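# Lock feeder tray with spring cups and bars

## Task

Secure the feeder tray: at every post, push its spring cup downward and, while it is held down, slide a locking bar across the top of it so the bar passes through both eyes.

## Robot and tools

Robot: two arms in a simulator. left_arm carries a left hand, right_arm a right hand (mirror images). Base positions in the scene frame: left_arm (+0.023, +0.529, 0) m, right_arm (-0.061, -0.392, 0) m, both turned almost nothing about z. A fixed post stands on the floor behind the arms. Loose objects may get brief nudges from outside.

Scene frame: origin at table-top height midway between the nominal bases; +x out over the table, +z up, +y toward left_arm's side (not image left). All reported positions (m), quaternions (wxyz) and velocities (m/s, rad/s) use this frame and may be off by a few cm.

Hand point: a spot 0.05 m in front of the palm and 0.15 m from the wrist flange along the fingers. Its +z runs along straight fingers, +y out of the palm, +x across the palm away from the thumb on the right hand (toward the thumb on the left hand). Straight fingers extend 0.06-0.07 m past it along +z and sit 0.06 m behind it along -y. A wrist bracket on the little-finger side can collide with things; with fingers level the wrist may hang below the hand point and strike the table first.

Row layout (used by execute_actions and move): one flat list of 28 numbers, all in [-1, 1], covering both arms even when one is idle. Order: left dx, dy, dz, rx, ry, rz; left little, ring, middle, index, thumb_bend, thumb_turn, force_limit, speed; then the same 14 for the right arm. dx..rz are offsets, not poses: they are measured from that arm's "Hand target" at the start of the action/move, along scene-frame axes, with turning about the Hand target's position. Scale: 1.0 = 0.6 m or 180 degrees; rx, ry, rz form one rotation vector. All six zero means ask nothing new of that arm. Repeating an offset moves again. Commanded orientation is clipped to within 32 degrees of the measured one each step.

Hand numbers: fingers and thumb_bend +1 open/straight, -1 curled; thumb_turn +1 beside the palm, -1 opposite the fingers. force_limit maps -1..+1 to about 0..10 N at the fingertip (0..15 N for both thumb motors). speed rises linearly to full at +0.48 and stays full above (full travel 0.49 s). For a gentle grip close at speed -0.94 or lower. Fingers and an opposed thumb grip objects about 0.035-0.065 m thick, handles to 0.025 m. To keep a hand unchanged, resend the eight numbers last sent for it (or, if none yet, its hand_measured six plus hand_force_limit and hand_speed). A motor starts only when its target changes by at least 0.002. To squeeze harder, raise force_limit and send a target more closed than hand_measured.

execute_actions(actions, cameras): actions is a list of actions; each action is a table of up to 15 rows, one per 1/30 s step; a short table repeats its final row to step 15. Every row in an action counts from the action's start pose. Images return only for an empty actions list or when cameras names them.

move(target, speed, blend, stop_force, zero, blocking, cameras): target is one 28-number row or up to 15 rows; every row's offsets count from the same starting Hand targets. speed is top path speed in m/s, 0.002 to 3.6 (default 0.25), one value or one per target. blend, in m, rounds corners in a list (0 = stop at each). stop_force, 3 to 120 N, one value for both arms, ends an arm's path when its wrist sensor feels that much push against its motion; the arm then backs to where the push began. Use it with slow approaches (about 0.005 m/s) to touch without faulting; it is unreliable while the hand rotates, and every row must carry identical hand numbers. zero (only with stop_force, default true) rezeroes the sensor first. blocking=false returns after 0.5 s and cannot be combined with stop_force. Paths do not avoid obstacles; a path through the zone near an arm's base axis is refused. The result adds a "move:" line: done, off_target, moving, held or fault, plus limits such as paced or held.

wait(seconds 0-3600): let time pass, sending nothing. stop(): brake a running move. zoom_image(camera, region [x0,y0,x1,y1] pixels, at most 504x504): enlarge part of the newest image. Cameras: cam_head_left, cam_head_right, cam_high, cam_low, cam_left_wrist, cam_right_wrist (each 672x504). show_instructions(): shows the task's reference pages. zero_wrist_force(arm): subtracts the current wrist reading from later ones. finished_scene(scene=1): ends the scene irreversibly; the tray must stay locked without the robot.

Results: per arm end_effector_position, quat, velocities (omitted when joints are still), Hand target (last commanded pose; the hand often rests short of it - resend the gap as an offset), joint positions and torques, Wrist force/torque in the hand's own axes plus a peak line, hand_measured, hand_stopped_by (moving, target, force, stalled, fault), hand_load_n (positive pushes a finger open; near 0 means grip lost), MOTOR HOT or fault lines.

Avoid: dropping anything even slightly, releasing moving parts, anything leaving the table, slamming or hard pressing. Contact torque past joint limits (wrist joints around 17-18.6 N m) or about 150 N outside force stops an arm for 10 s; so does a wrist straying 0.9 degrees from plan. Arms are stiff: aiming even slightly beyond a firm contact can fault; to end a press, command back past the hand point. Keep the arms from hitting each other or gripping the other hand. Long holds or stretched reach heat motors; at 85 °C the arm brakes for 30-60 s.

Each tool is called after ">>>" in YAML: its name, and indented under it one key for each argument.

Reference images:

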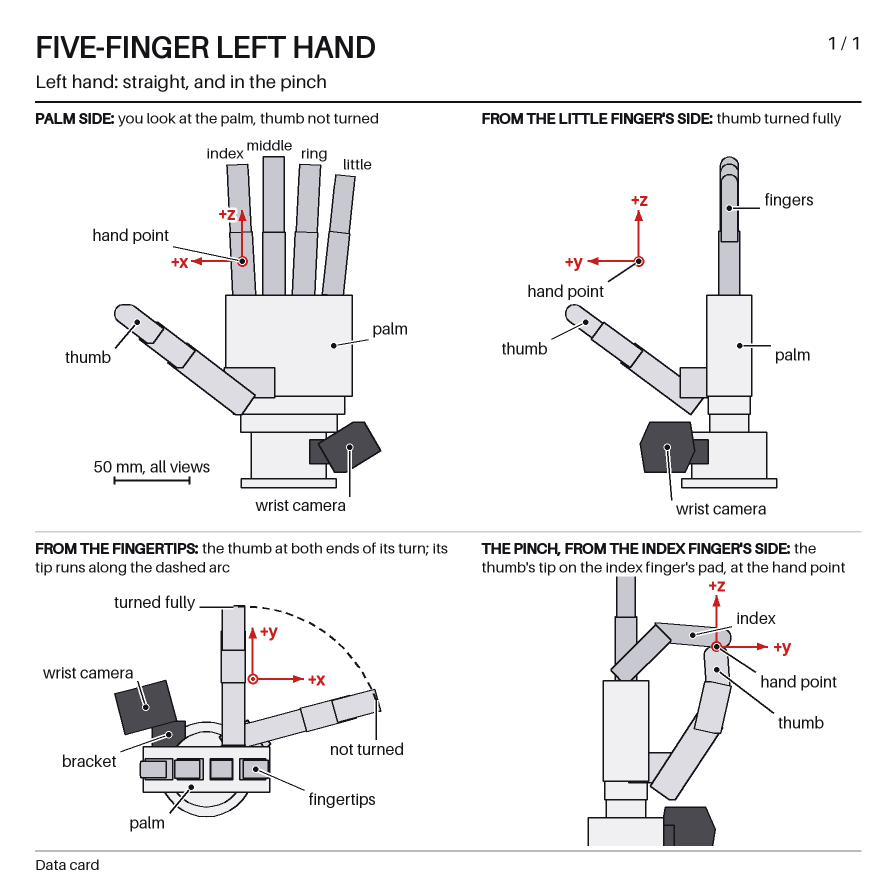

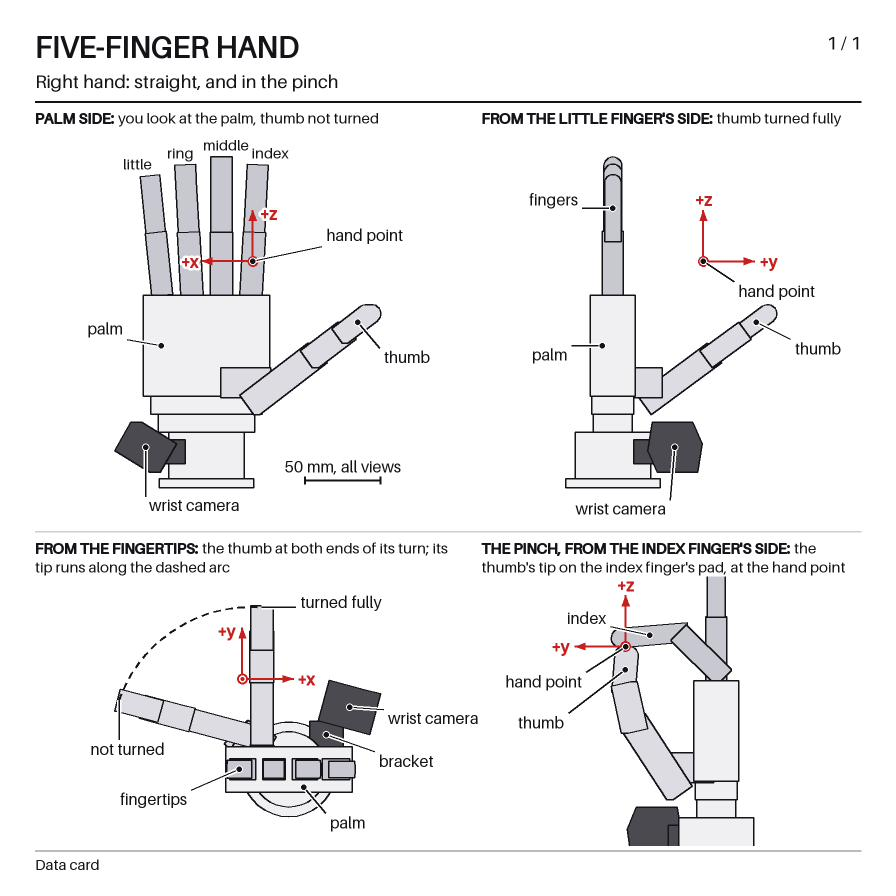

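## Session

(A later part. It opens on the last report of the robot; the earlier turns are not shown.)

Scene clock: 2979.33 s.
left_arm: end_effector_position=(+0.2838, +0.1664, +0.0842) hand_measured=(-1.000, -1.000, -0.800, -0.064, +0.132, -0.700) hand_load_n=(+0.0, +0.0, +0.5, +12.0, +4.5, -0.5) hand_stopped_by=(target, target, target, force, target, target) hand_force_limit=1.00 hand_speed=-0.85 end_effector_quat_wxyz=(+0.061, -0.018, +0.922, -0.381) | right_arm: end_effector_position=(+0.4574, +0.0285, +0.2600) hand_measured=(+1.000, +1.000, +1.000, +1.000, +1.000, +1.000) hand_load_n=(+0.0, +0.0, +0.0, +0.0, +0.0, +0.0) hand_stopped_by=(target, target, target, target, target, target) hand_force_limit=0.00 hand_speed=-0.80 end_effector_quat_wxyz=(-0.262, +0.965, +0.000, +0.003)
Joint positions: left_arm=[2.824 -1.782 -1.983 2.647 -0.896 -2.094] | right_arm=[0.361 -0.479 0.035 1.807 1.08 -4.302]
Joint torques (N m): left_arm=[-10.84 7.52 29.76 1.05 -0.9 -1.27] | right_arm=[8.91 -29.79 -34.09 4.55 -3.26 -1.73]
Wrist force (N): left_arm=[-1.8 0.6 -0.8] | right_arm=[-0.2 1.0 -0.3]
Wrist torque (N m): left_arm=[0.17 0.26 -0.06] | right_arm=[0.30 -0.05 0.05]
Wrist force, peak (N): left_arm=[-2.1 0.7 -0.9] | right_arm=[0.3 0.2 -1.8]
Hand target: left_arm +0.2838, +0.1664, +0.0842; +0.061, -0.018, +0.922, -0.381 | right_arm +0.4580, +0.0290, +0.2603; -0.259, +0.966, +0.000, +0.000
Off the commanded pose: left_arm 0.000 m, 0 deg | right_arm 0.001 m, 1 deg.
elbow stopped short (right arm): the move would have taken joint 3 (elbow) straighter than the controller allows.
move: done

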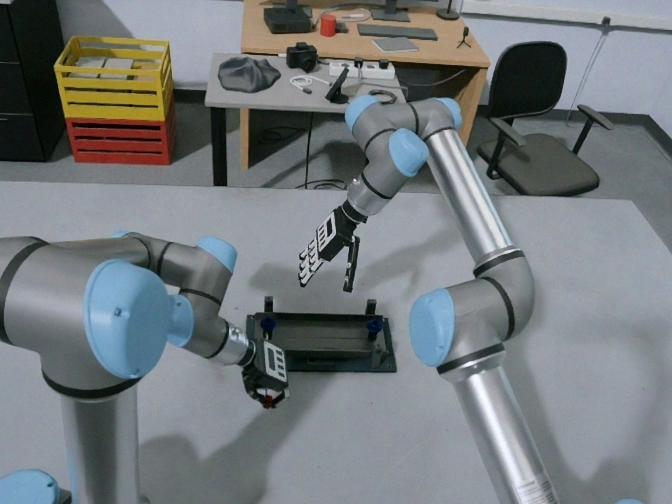

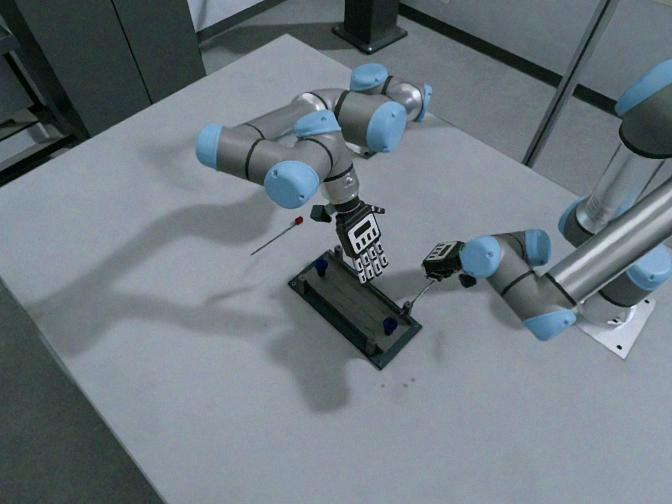

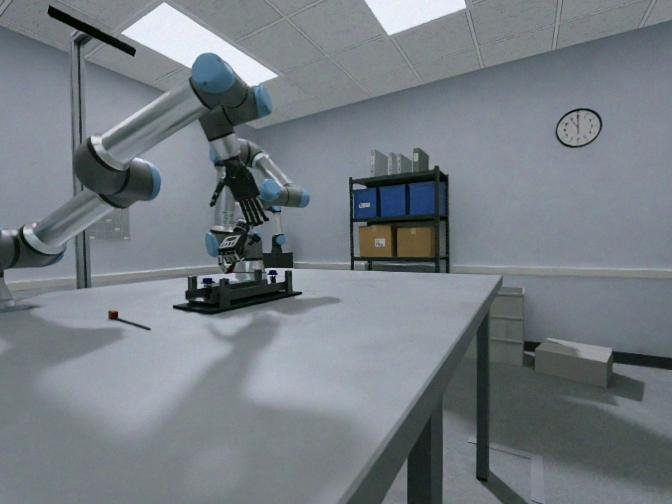

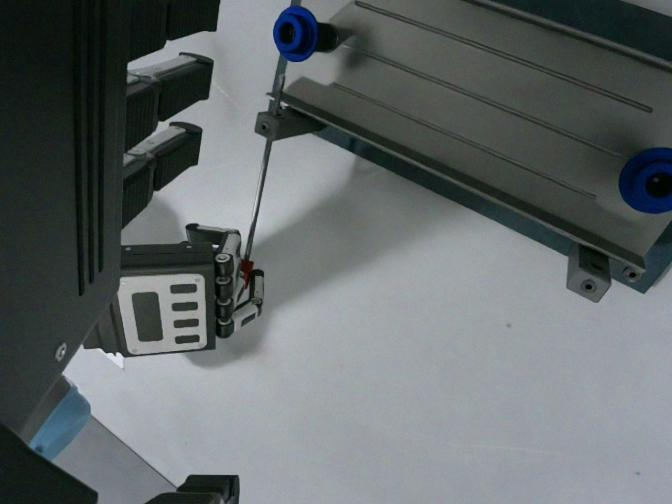

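>>> move:
  target:
    - [0,0,0,0,0,0,-1,-1,-0.8,-0.6,0.13,-0.7,1.0,-0.85,0,0,-0.06,0,0,0,1,1,1,1,1,-1,0,0.2]
    - [0,0,0,0,0,0,-1,-1,-0.8,-0.6,0.13,-0.7,1.0,-0.85,0.049,0.05,-0.1,0,0,0,-1,-1,-1,1,1,-1,0,0.2]
  speed: 0.2
  cameras: ["cam_head_left","cam_high","cam_low","cam_right_wrist"]

Scene clock: 2990.43 s.
left_arm: end_effector_position=(+0.2838, +0.1664, +0.0842) hand_measured=(-1.000, -1.000, -0.800, -0.064, +0.132, -0.700) hand_load_n=(+0.0, +0.0, +0.0, +12.0, +4.5, +0.0) hand_stopped_by=(target, target, target, force, target, target) hand_force_limit=1.00 hand_speed=-0.85 end_effector_quat_wxyz=(+0.061, -0.018, +0.922, -0.381) | right_arm: end_effector_position=(+0.4863, +0.0582, +0.1998) hand_measured=(-1.000, -1.000, -1.000, +1.000, +1.000, -1.000) hand_load_n=(+0.5, +0.0, +0.0, +0.0, +0.0, +0.0) hand_stopped_by=(target, target, target, target, target, target) hand_force_limit=0.00 hand_speed=0.20 end_effector_quat_wxyz=(-0.278, +0.960, -0.003, +0.025)
Joint positions: left_arm=[2.824 -1.782 -1.983 2.647 -0.896 -2.094] | right_arm=[0.381 -0.405 0.035 1.661 1.072 -4.258]
Joint torques (N m): left_arm=[-9.8 7.99 29.35 1.16 -0.91 -1.13] | right_arm=[8.38 -31.02 -35.46 0.33 -1.77 1.43]
Wrist force (N): left_arm=[-1.9 0.5 -0.9] | right_arm=[-0.2 0.8 -0.2]
Wrist torque (N m): left_arm=[0.16 0.27 -0.06] | right_arm=[0.30 -0.06 -0.10]
Wrist force, peak (N): left_arm=[-2.0 0.7 -1.1] | right_arm=[0.0 1.4 1.3]
Hand target: left_arm +0.2838, +0.1664, +0.0842; +0.061, -0.018, +0.922, -0.381 | right_arm +0.4874, +0.0590, +0.2003; -0.259, +0.966, +0.000, +0.000
Off the commanded pose: left_arm 0.000 m, 0 deg | right_arm 0.001 m, 4 deg.
elbow stopped short (right arm): the move would have taken joint 3 (elbow) straighter than the controller allows.
move: off_target (right_arm); target 2's new numbers were sent with right_arm's hand 0.001 m and 4 deg from that target

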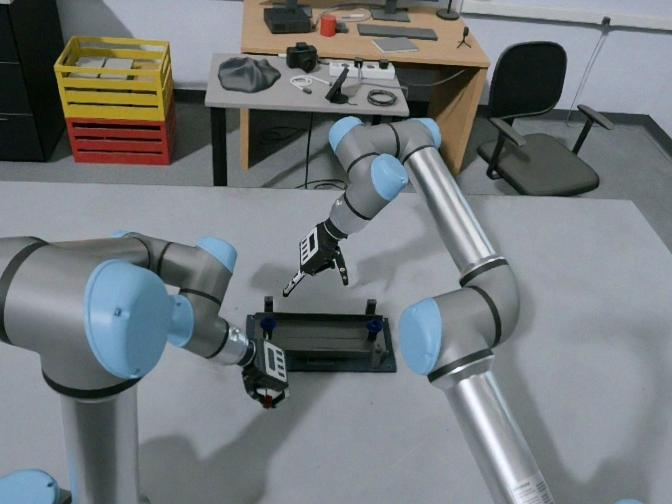

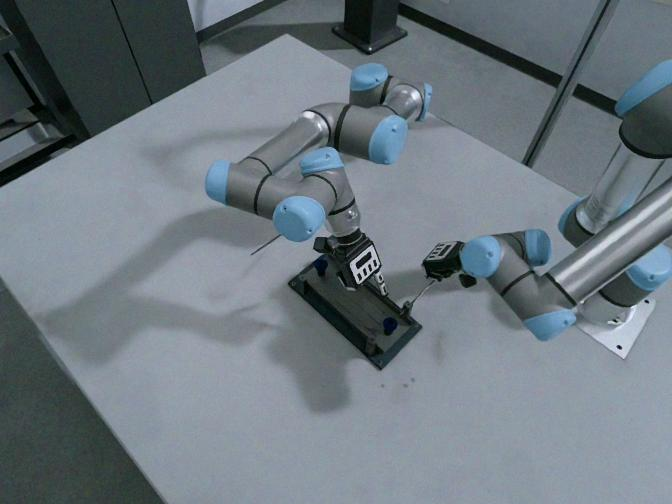

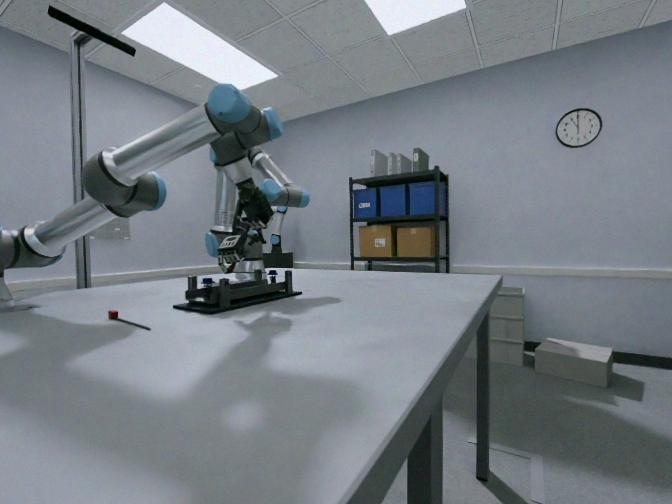

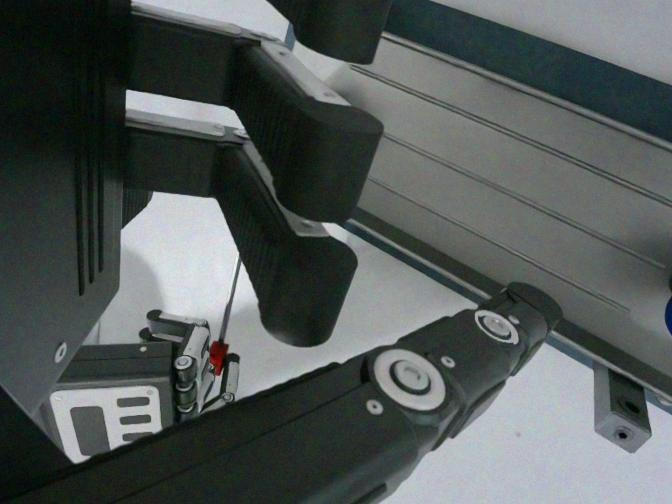

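>>> move:
  target: [0,0,0,0,0,0,-1,-1,-0.8,-0.6,0.13,-0.7,1.0,-0.85,0,0.038,-0.083,0,0,0,-1,-1,-1,1,1,-1,0,0.2]
  speed: 0.15
  stop_force: 15
  cameras: ["cam_head_left","cam_high","cam_low","cam_right_wrist"]

>>> zoom_image:
  camera: "cam_high"
  region: [350, 250, 450, 350]

>>> zoom_image:
  camera: "cam_low"
  region: [210, 230, 310, 305]

>>> zoom_image:
  camera: "cam_head_left"
  region: [220, 240, 340, 360]

Scene clock: 3025.87 s.
left_arm: end_effector_position=(+0.2838, +0.1664, +0.0842) hand_measured=(-1.000, -1.000, -0.800, -0.064, +0.132, -0.700) hand_load_n=(+0.0, +0.0, +0.0, +12.5, +4.5, -0.5) hand_stopped_by=(target, target, target, force, target, target) hand_force_limit=1.00 hand_speed=-0.85 end_effector_quat_wxyz=(+0.061, -0.018, +0.922, -0.381) | right_arm: end_effector_position=(+0.4864, +0.0811, +0.1501) hand_measured=(-1.000, -1.000, -1.000, +1.000, +1.000, -1.000) hand_load_n=(+0.0, +0.0, +0.0, +0.0, +0.0, +0.0) hand_stopped_by=(target, target, target, target, target, target) hand_force_limit=0.00 hand_speed=0.20 end_effector_quat_wxyz=(-0.272, +0.962, -0.002, +0.017)
Joint positions: left_arm=[2.824 -1.782 -1.983 2.647 -0.896 -2.094] | right_arm=[0.414 -0.341 0.035 1.601 1.086 -4.229]
Joint torques (N m): left_arm=[-10.69 7.81 29.83 1.09 -0.63 -1.19] | right_arm=[8 -32 -29.16 0.31 1.57 1.47]
Wrist force (N): left_arm=[-1.9 0.3 -0.9] | right_arm=[-0.3 0.6 -0.2]
Wrist torque (N m): left_arm=[0.14 0.27 -0.05] | right_arm=[0.27 -0.05 -0.10]
Wrist force, peak (N): left_arm=[-2.0 0.8 -0.9] | right_arm=[0.8 1.5 -0.7]
Hand target: left_arm +0.2838, +0.1664, +0.0842; +0.061, -0.018, +0.922, -0.381 | right_arm +0.4874, +0.0818, +0.1505; -0.259, +0.966, +0.000, +0.000
Off the commanded pose: left_arm 0.000 m, 0 deg | right_arm 0.001 m, 3 deg.
elbow stopped short (right arm): the move would have taken joint 3 (elbow) straighter than the controller allows.
move: off_target (right_arm)

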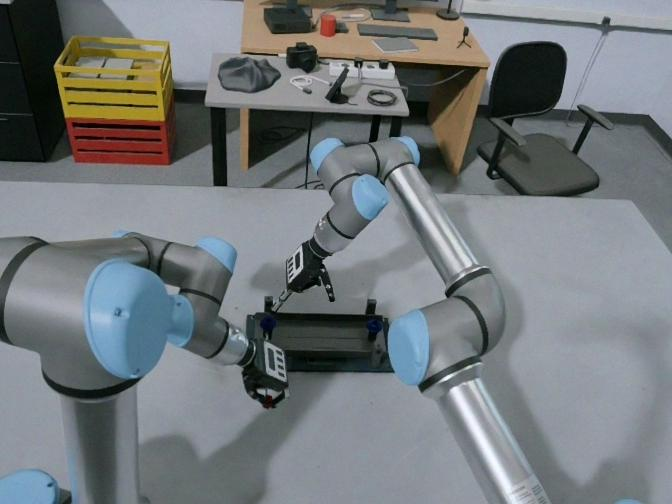

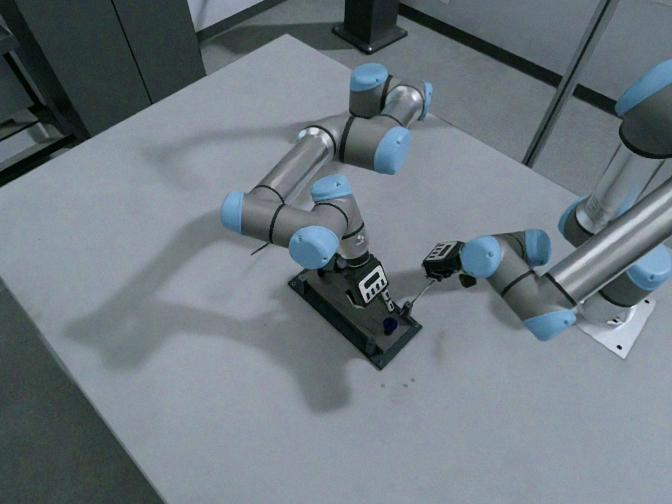

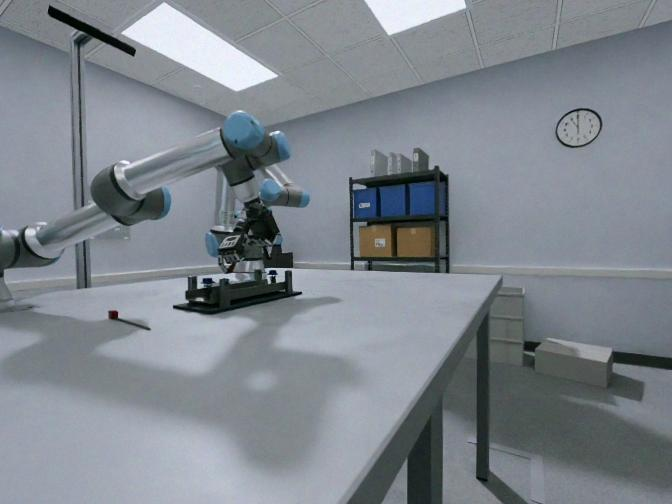

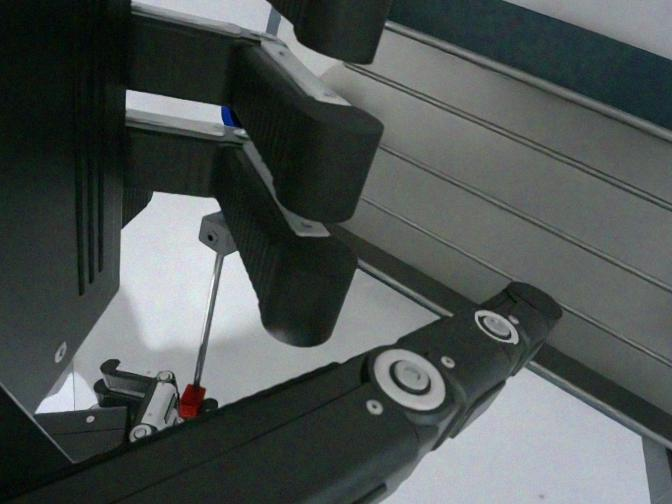

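Scaled by 5.040 from the camera's image (finer frame: 960x720).

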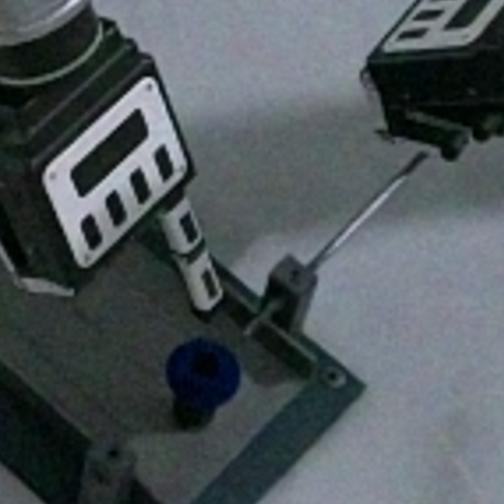

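Scaled by 5.040 from the camera's image (finer frame: 960x720).

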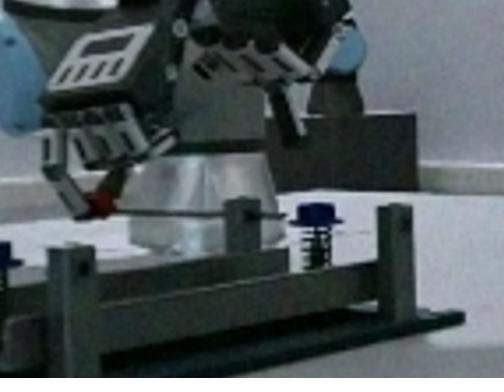

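Scaled by 4.200 from the camera's image (finer frame: 960x720).

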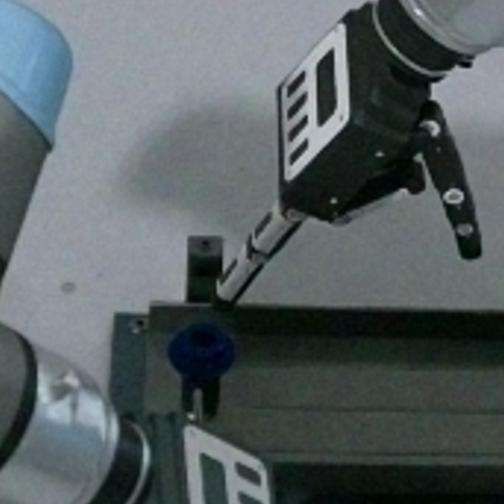

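>>> move:
  target: [0,0,0,0,0,0,-1,-1,-0.8,-0.6,0.13,-0.7,1.0,-0.85,0,0,-0.063,0,0,0,-1,-1,-1,1,1,-1,0,0.2]
  speed: 0.08
  stop_force: 6
  cameras: ["cam_head_left","cam_high","cam_low"]

>>> zoom_image:
  camera: "cam_high"
  region: [360, 280, 420, 340]

>>> zoom_image:
  camera: "cam_low"
  region: [230, 255, 300, 300]

>>> zoom_image:
  camera: "cam_head_left"
  region: [230, 280, 310, 360]

Scene clock: 3047.50 s.
left_arm: end_effector_position=(+0.2838, +0.1664, +0.0842) hand_measured=(-1.000, -1.000, -0.800, -0.064, +0.132, -0.700) hand_load_n=(+0.0, +0.0, +0.0, +12.0, +5.0, -0.5) hand_stopped_by=(target, target, target, force, target, target) hand_force_limit=1.00 hand_speed=-0.85 end_effector_quat_wxyz=(+0.061, -0.018, +0.922, -0.381) | right_arm: end_effector_position=(+0.4870, +0.0815, +0.1126) hand_measured=(-1.000, -1.000, -1.000, +1.000, +1.000, -1.000) hand_load_n=(+0.0, +0.0, +0.0, +0.0, +0.0, +0.0) hand_stopped_by=(target, target, target, target, target, target) hand_force_limit=0.00 hand_speed=0.20 end_effector_quat_wxyz=(-0.260, +0.966, +0.000, +0.002)
Joint positions: left_arm=[2.824 -1.782 -1.983 2.647 -0.896 -2.094] | right_arm=[0.419 -0.289 0.035 1.592 1.095 -4.241]
Joint torques (N m): left_arm=[-10.05 8.33 29.78 1.11 -0.96 -1.1] | right_arm=[8.17 -30.77 -35.25 -0.09 1.85 -1.56]
Wrist force (N): left_arm=[-1.8 0.6 -1.0] | right_arm=[-1.5 0.1 -4.0]
Wrist torque (N m): left_arm=[0.19 0.25 -0.06] | right_arm=[0.46 -0.02 -0.16]
Wrist force, peak (N): left_arm=[-2.1 0.7 -0.9] | right_arm=[-1.5 -0.3 -4.5]
Hand target: left_arm +0.2838, +0.1664, +0.0842; +0.061, -0.018, +0.922, -0.381 | right_arm +0.4874, +0.0818, +0.1127; -0.259, +0.966, +0.000, +0.000
Off the commanded pose: left_arm 0.000 m, 0 deg | right_arm 0.001 m, 0 deg.
elbow stopped short (right arm): the move would have taken joint 3 (elbow) straighter than the controller allows.
move: done

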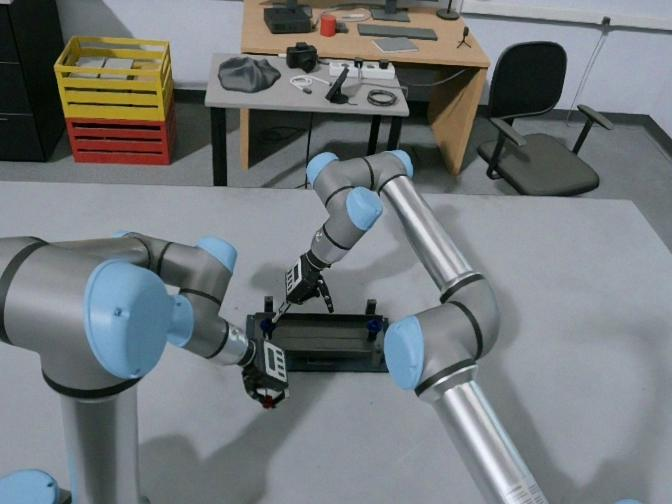

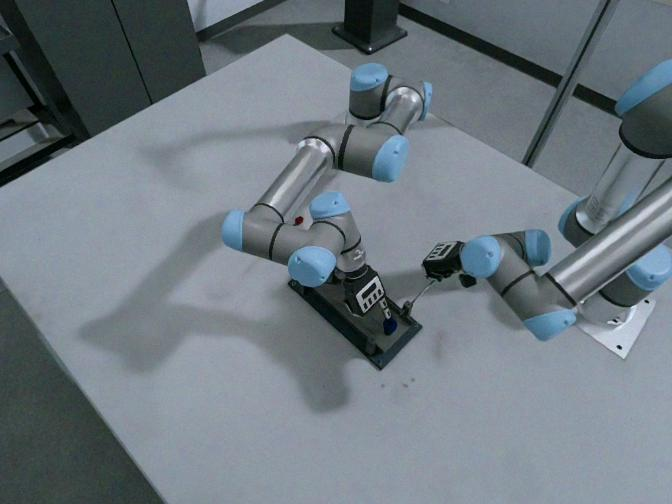

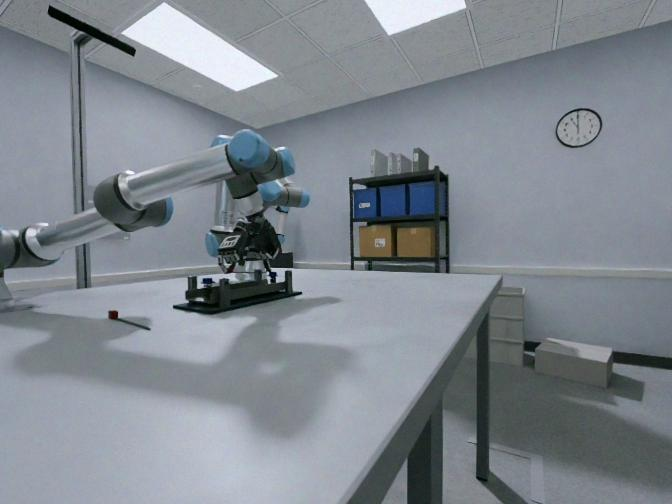

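Scaled by 8.400 from the camera's image (finer frame: 960x720).

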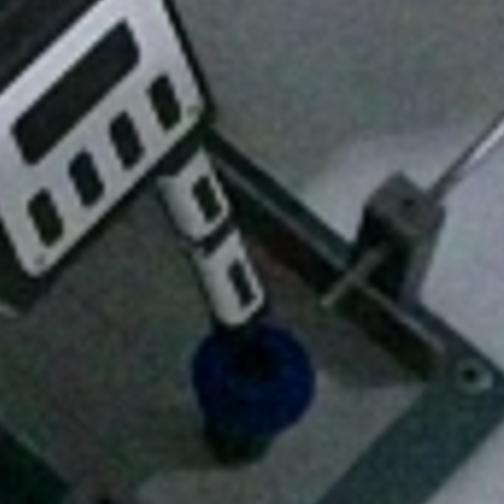

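Scaled by 7.200 from the camera's image (finer frame: 960x720).

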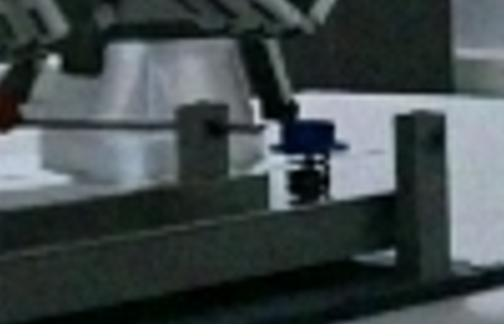

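Scaled by 6.300 from the camera's image (finer frame: 960x720).

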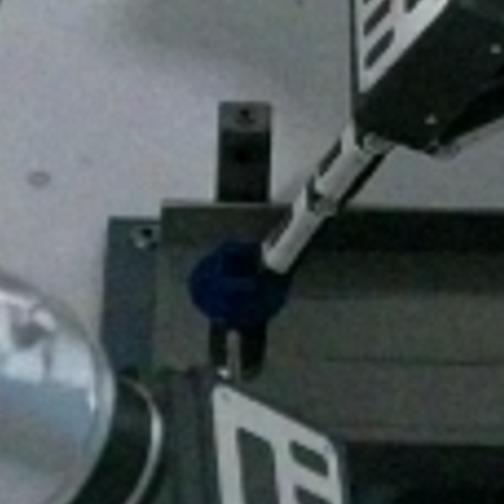

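>>> move:
  target: [0,0,0,0,0,0,-1,-1,-0.8,-0.6,0.13,-0.7,1.0,-0.85,0,0,-0.01,0,0,0,-1,-1,-1,1,1,-1,0,0.2]
  speed: 0.02
  stop_force: 25
  cameras: ["cam_head_left","cam_high","cam_low"]

>>> zoom_image:
  camera: "cam_high"
  region: [360, 280, 420, 340]

>>> zoom_image:
  camera: "cam_low"
  region: [230, 255, 300, 300]

>>> zoom_image:
  camera: "cam_head_left"
  region: [230, 280, 310, 360]

Scene clock: 3081.33 s.
left_arm: end_effector_position=(+0.2838, +0.1664, +0.0842) hand_measured=(-1.000, -1.000, -0.800, -0.064, +0.132, -0.700) hand_load_n=(+0.0, +0.0, +0.0, +12.0, +4.5, -0.5) hand_stopped_by=(target, target, target, force, target, target) hand_force_limit=1.00 hand_speed=-0.85 end_effector_quat_wxyz=(+0.061, -0.018, +0.922, -0.381) | right_arm: end_effector_position=(+0.4874, +0.0817, +0.1067) hand_measured=(-1.000, -1.000, -1.000, +1.000, +1.000, -1.000) hand_load_n=(+0.0, +0.0, +0.5, +0.0, +0.0, -0.5) hand_stopped_by=(target, target, target, target, target, target) hand_force_limit=0.00 hand_speed=0.20 end_effector_quat_wxyz=(-0.259, +0.966, +0.000, +0.000)
Joint positions: left_arm=[2.824 -1.782 -1.983 2.647 -0.896 -2.094] | right_arm=[0.419 -0.281 0.035 1.588 1.096 -4.242]
Joint torques (N m): left_arm=[-9.65 7.98 29.26 1.15 -0.83 -1.25] | right_arm=[8.44 -29.8 -33.47 -0.45 1.94 -1.64]
Wrist force (N): left_arm=[-1.8 0.6 -1.1] | right_arm=[-2.9 -2.1 -7.0]
Wrist torque (N m): left_arm=[0.19 0.26 -0.06] | right_arm=[0.63 0.03 -0.27]
Wrist force, peak (N): left_arm=[-2.1 0.5 -0.9] | right_arm=[-2.9 -2.1 -7.0]
Hand target: left_arm +0.2838, +0.1664, +0.0842; +0.061, -0.018, +0.922, -0.381 | right_arm +0.4874, +0.0818, +0.1067; -0.259, +0.966, +0.000, +0.000
Off the commanded pose: left_arm 0.000 m, 0 deg | right_arm 0.000 m, 0 deg.
elbow stopped short (right arm): the move would have taken joint 3 (elbow) straighter than the controller allows.
move: done

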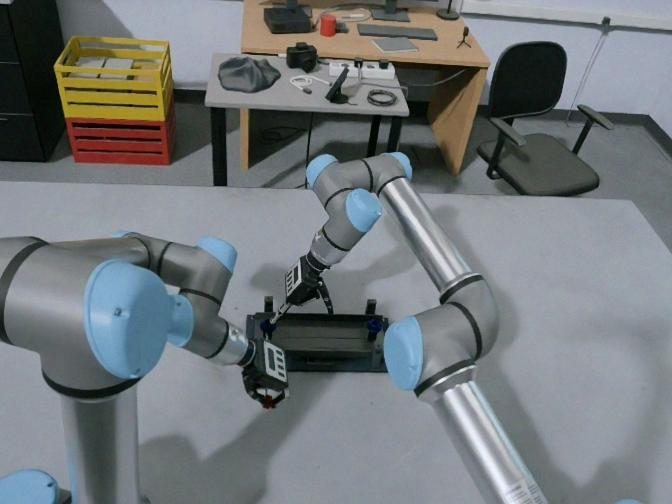

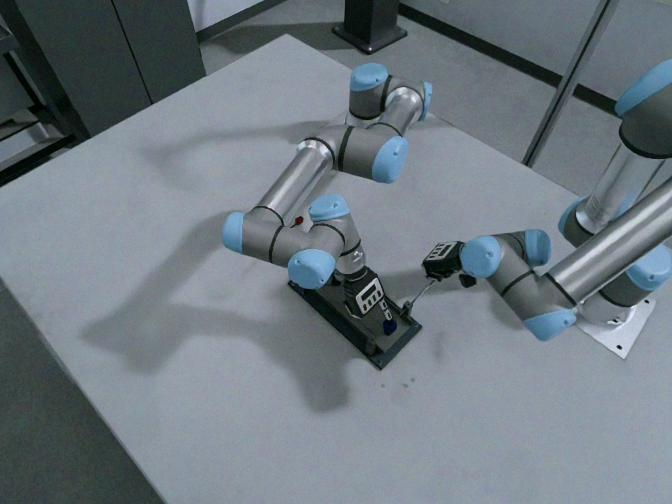

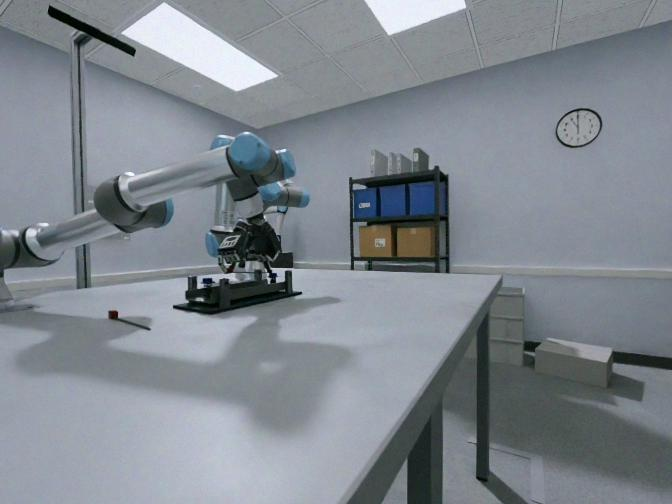

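Scaled by 8.400 from the camera's image (finer frame: 960x720).

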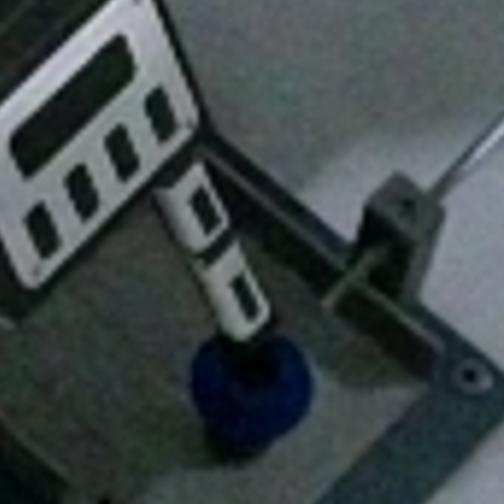

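Scaled by 7.200 from the camera's image (finer frame: 960x720).

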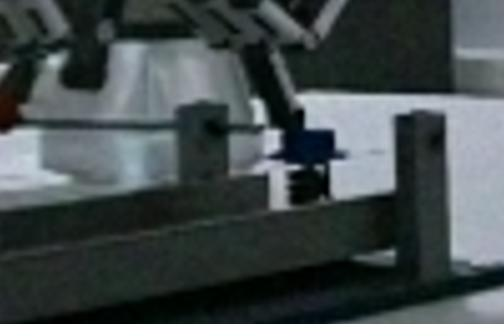

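Scaled by 6.300 from the camera's image (finer frame: 960x720).

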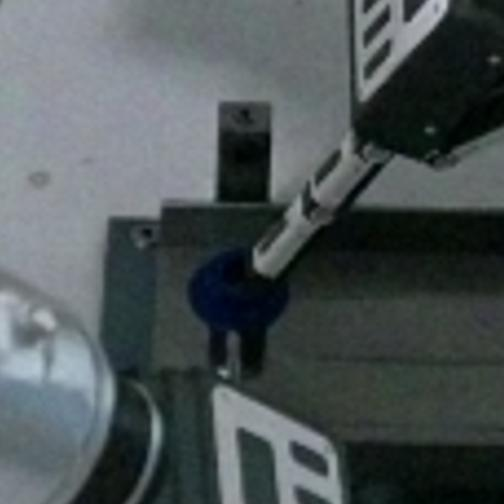

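>>> move:
  target: [0,0,0,0,0,0,-1,-1,-0.8,-0.6,0.13,-0.7,1.0,-0.85,0,-0.0015,-0.01,0,0,0,-1,-1,-1,1,1,-1,0,0.2]
  speed: 0.02
  stop_force: 25
  cameras: ["cam_head_left","cam_high","cam_low","cam_left_wrist"]

>>> zoom_image:
  camera: "cam_high"
  region: [360, 280, 420, 340]

>>> zoom_image:
  camera: "cam_low"
  region: [250, 260, 290, 290]

>>> zoom_image:
  camera: "cam_head_left"
  region: [245, 295, 295, 345]

Scene clock: 3094.83 s.
left_arm: end_effector_position=(+0.2838, +0.1664, +0.0842) hand_measured=(-1.000, -1.000, -0.800, -0.064, +0.132, -0.700) hand_load_n=(+0.0, +0.0, -0.5, +12.0, +5.0, -0.5) hand_stopped_by=(target, target, target, force, target, target) hand_force_limit=1.00 hand_speed=-0.85 end_effector_quat_wxyz=(+0.061, -0.018, +0.922, -0.381) | right_arm: end_effector_position=(+0.4874, +0.0809, +0.1007) hand_measured=(-1.000, -1.000, -1.000, +1.000, +1.000, -1.000) hand_load_n=(+0.0, +0.0, +0.0, +0.5, +0.0, +0.0) hand_stopped_by=(target, target, target, target, target, target) hand_force_limit=0.00 hand_speed=0.20 end_effector_quat_wxyz=(-0.259, +0.966, +0.000, +0.000)
Joint positions: left_arm=[2.824 -1.782 -1.983 2.647 -0.896 -2.094] | right_arm=[0.418 -0.326 0.142 1.526 1.096 -4.243]
Joint torques (N m): left_arm=[-10.17 8.91 28.83 1.02 -0.84 -1.17] | right_arm=[-8.7 -69.12 -0.59 0.43 -1.69 1.23]
Wrist force (N): left_arm=[-1.7 0.5 -0.9] | right_arm=[1.3 -6.0 -8.5]
Wrist torque (N m): left_arm=[0.16 0.24 -0.05] | right_arm=[0.74 -0.04 -0.06]
Wrist force, peak (N): left_arm=[-1.9 0.6 -1.2] | right_arm=[1.3 -6.2 -8.6]
Hand target: left_arm +0.2838, +0.1664, +0.0842; +0.061, -0.018, +0.922, -0.381 | right_arm +0.4874, +0.0809, +0.1007; -0.259, +0.966, +0.000, +0.000
Off the commanded pose: left_arm 0.000 m, 0 deg | right_arm 0.000 m, 0 deg.
move: done

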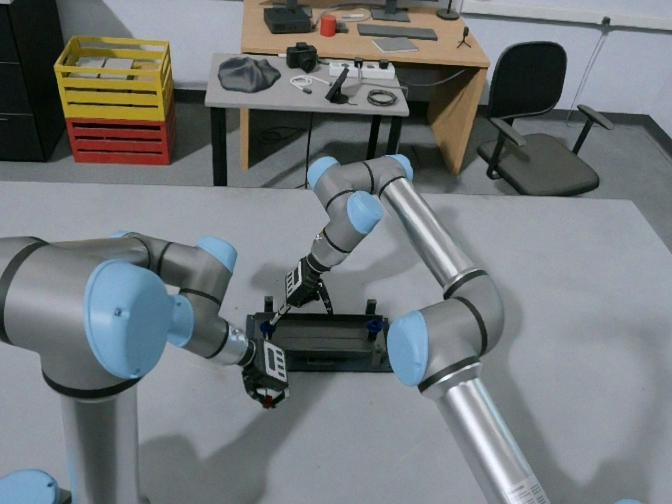

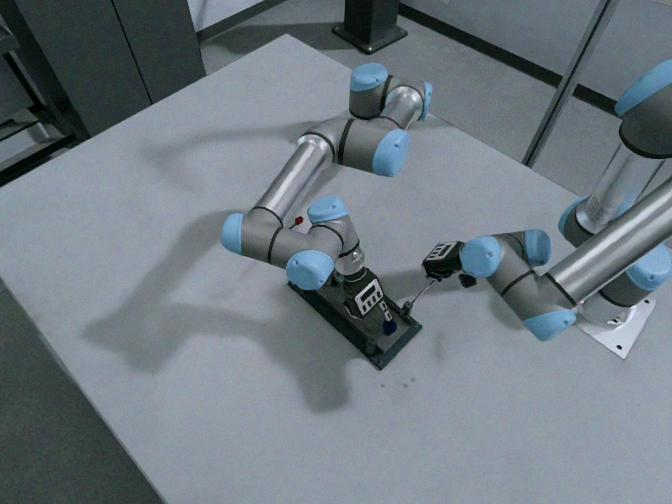

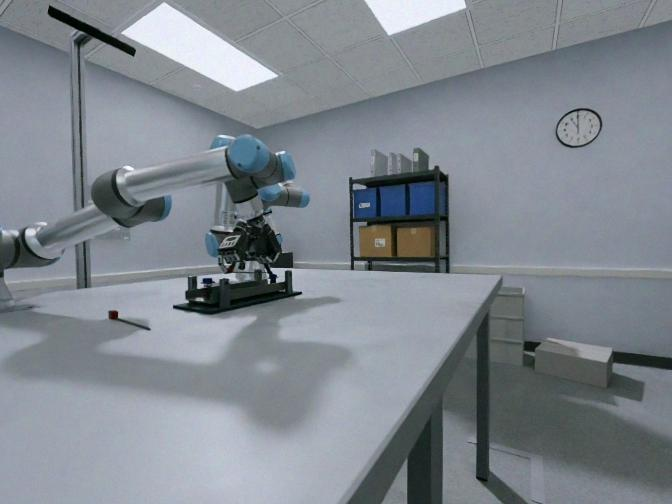

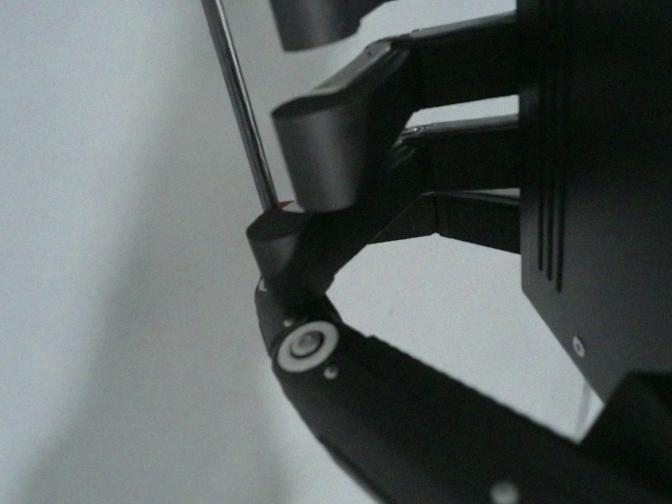

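Scaled by 8.400 from the camera's image (finer frame: 960x720).

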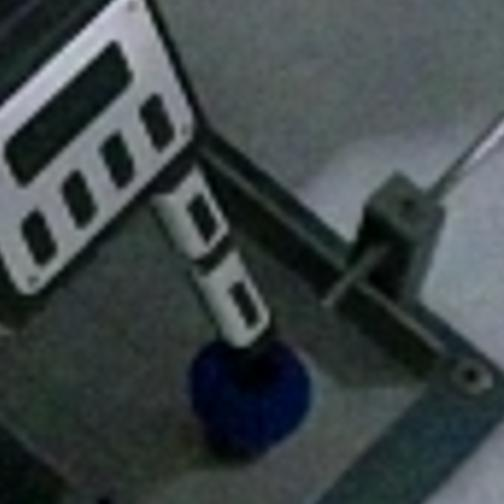

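Scaled by 12.600 from the camera's image (finer frame: 960x720).

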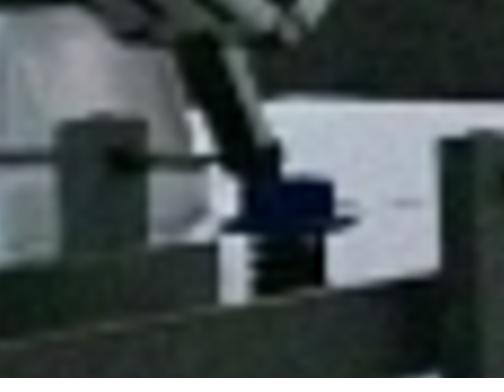

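Scaled by 10.080 from the camera's image (finer frame: 960x720).

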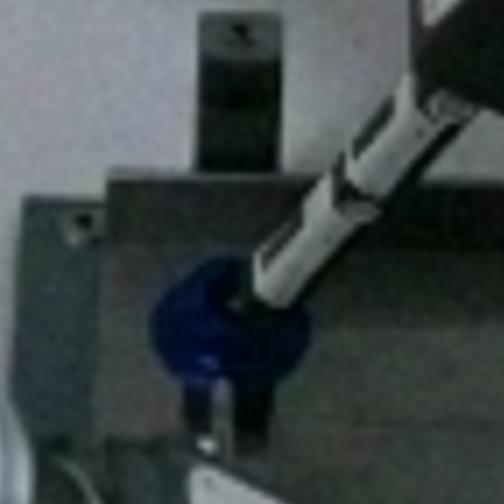

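>>> move:
  target: [0,0,0,0,0,0,-1,-1,-0.8,-0.6,0.13,-0.7,1.0,-0.85,0,-0.0025,-0.005,0,0,0,-1,-1,-1,1,1,-1,0,0.2]
  speed: 0.02
  stop_force: 25
  cameras: ["cam_head_left","cam_high","cam_low"]

>>> zoom_image:
  camera: "cam_low"
  region: [250, 260, 290, 290]

>>> zoom_image:
  camera: "cam_head_left"
  region: [245, 295, 295, 345]

Scene clock: 3112.63 s.
left_arm: end_effector_position=(+0.2838, +0.1664, +0.0842) hand_measured=(-1.000, -1.000, -0.800, -0.064, +0.132, -0.700) hand_load_n=(+0.0, +0.0, +0.0, +12.0, +5.0, -0.5) hand_stopped_by=(target, target, target, force, target, target) hand_force_limit=1.00 hand_speed=-0.85 end_effector_quat_wxyz=(+0.061, -0.018, +0.922, -0.381) | right_arm: end_effector_position=(+0.4874, +0.0794, +0.0977) hand_measured=(-1.000, -1.000, -1.000, +1.000, +1.000, -1.000) hand_load_n=(+0.5, +0.0, +0.0, +0.5, +0.0, +0.0) hand_stopped_by=(target, target, target, target, target, target) hand_force_limit=0.00 hand_speed=0.20 end_effector_quat_wxyz=(-0.259, +0.966, +0.000, +0.000)
Joint positions: left_arm=[2.824 -1.782 -1.983 2.647 -0.896 -2.094] | right_arm=[0.416 -0.345 0.19 1.499 1.095 -4.245]
Joint torques (N m): left_arm=[-9.64 8.74 29 0.99 -0.92 -1.17] | right_arm=[-8.9 -67.37 1.25 0.05 -1.34 -1.39]
Wrist force (N): left_arm=[-1.8 0.6 -0.9] | right_arm=[0.7 -7.7 -10.2]
Wrist torque (N m): left_arm=[0.18 0.25 -0.05] | right_arm=[0.87 0.01 0.05]
Wrist force, peak (N): left_arm=[-2.0 0.6 -1.0] | right_arm=[0.7 -7.6 -10.8]
Hand target: left_arm +0.2838, +0.1664, +0.0842; +0.061, -0.018, +0.922, -0.381 | right_arm +0.4874, +0.0794, +0.0977; -0.259, +0.966, +0.000, +0.000
Off the commanded pose: left_arm 0.000 m, 0 deg | right_arm 0.000 m, 0 deg.
move: done

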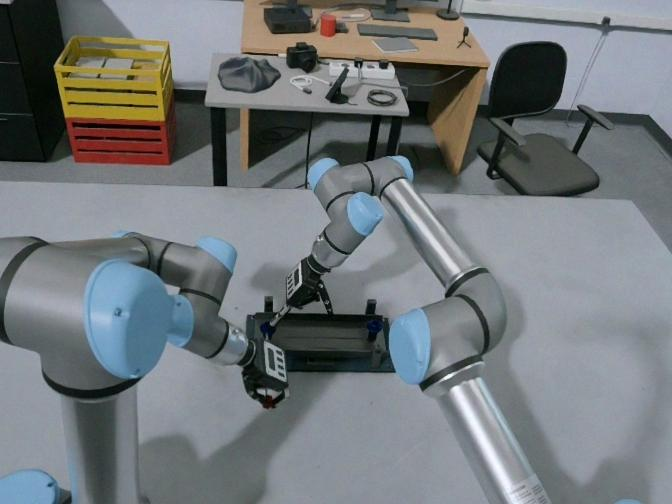

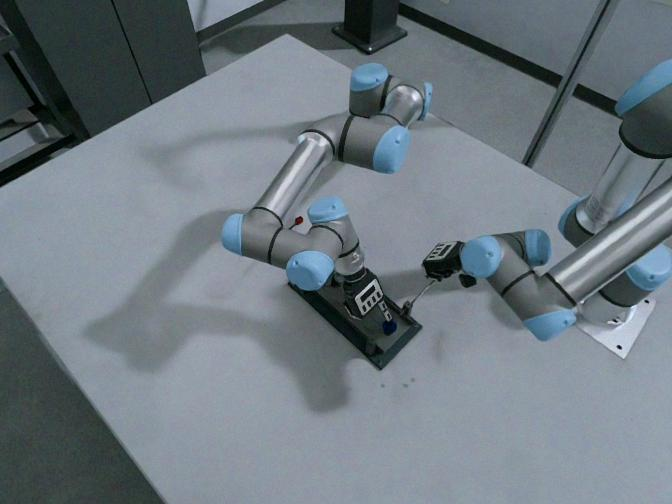

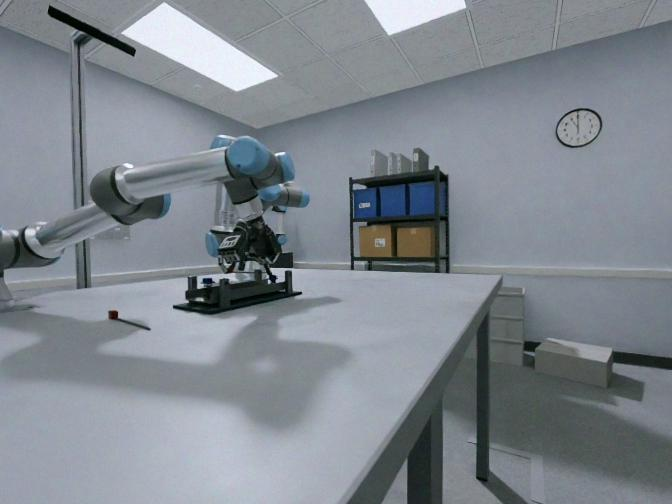

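Scaled by 12.600 from the camera's image (finer frame: 960x720).

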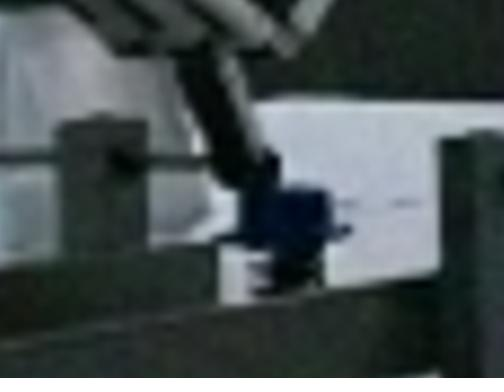

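Scaled by 10.080 from the camera's image (finer frame: 960x720).

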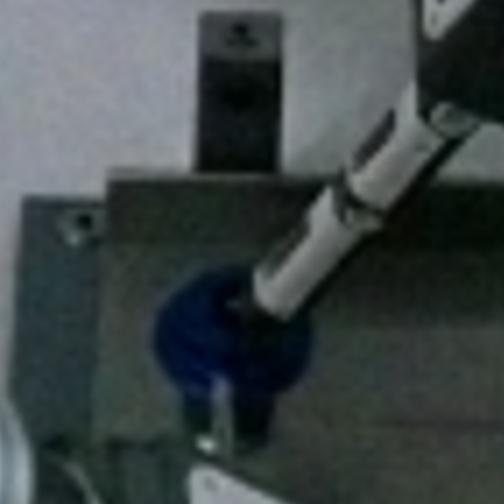

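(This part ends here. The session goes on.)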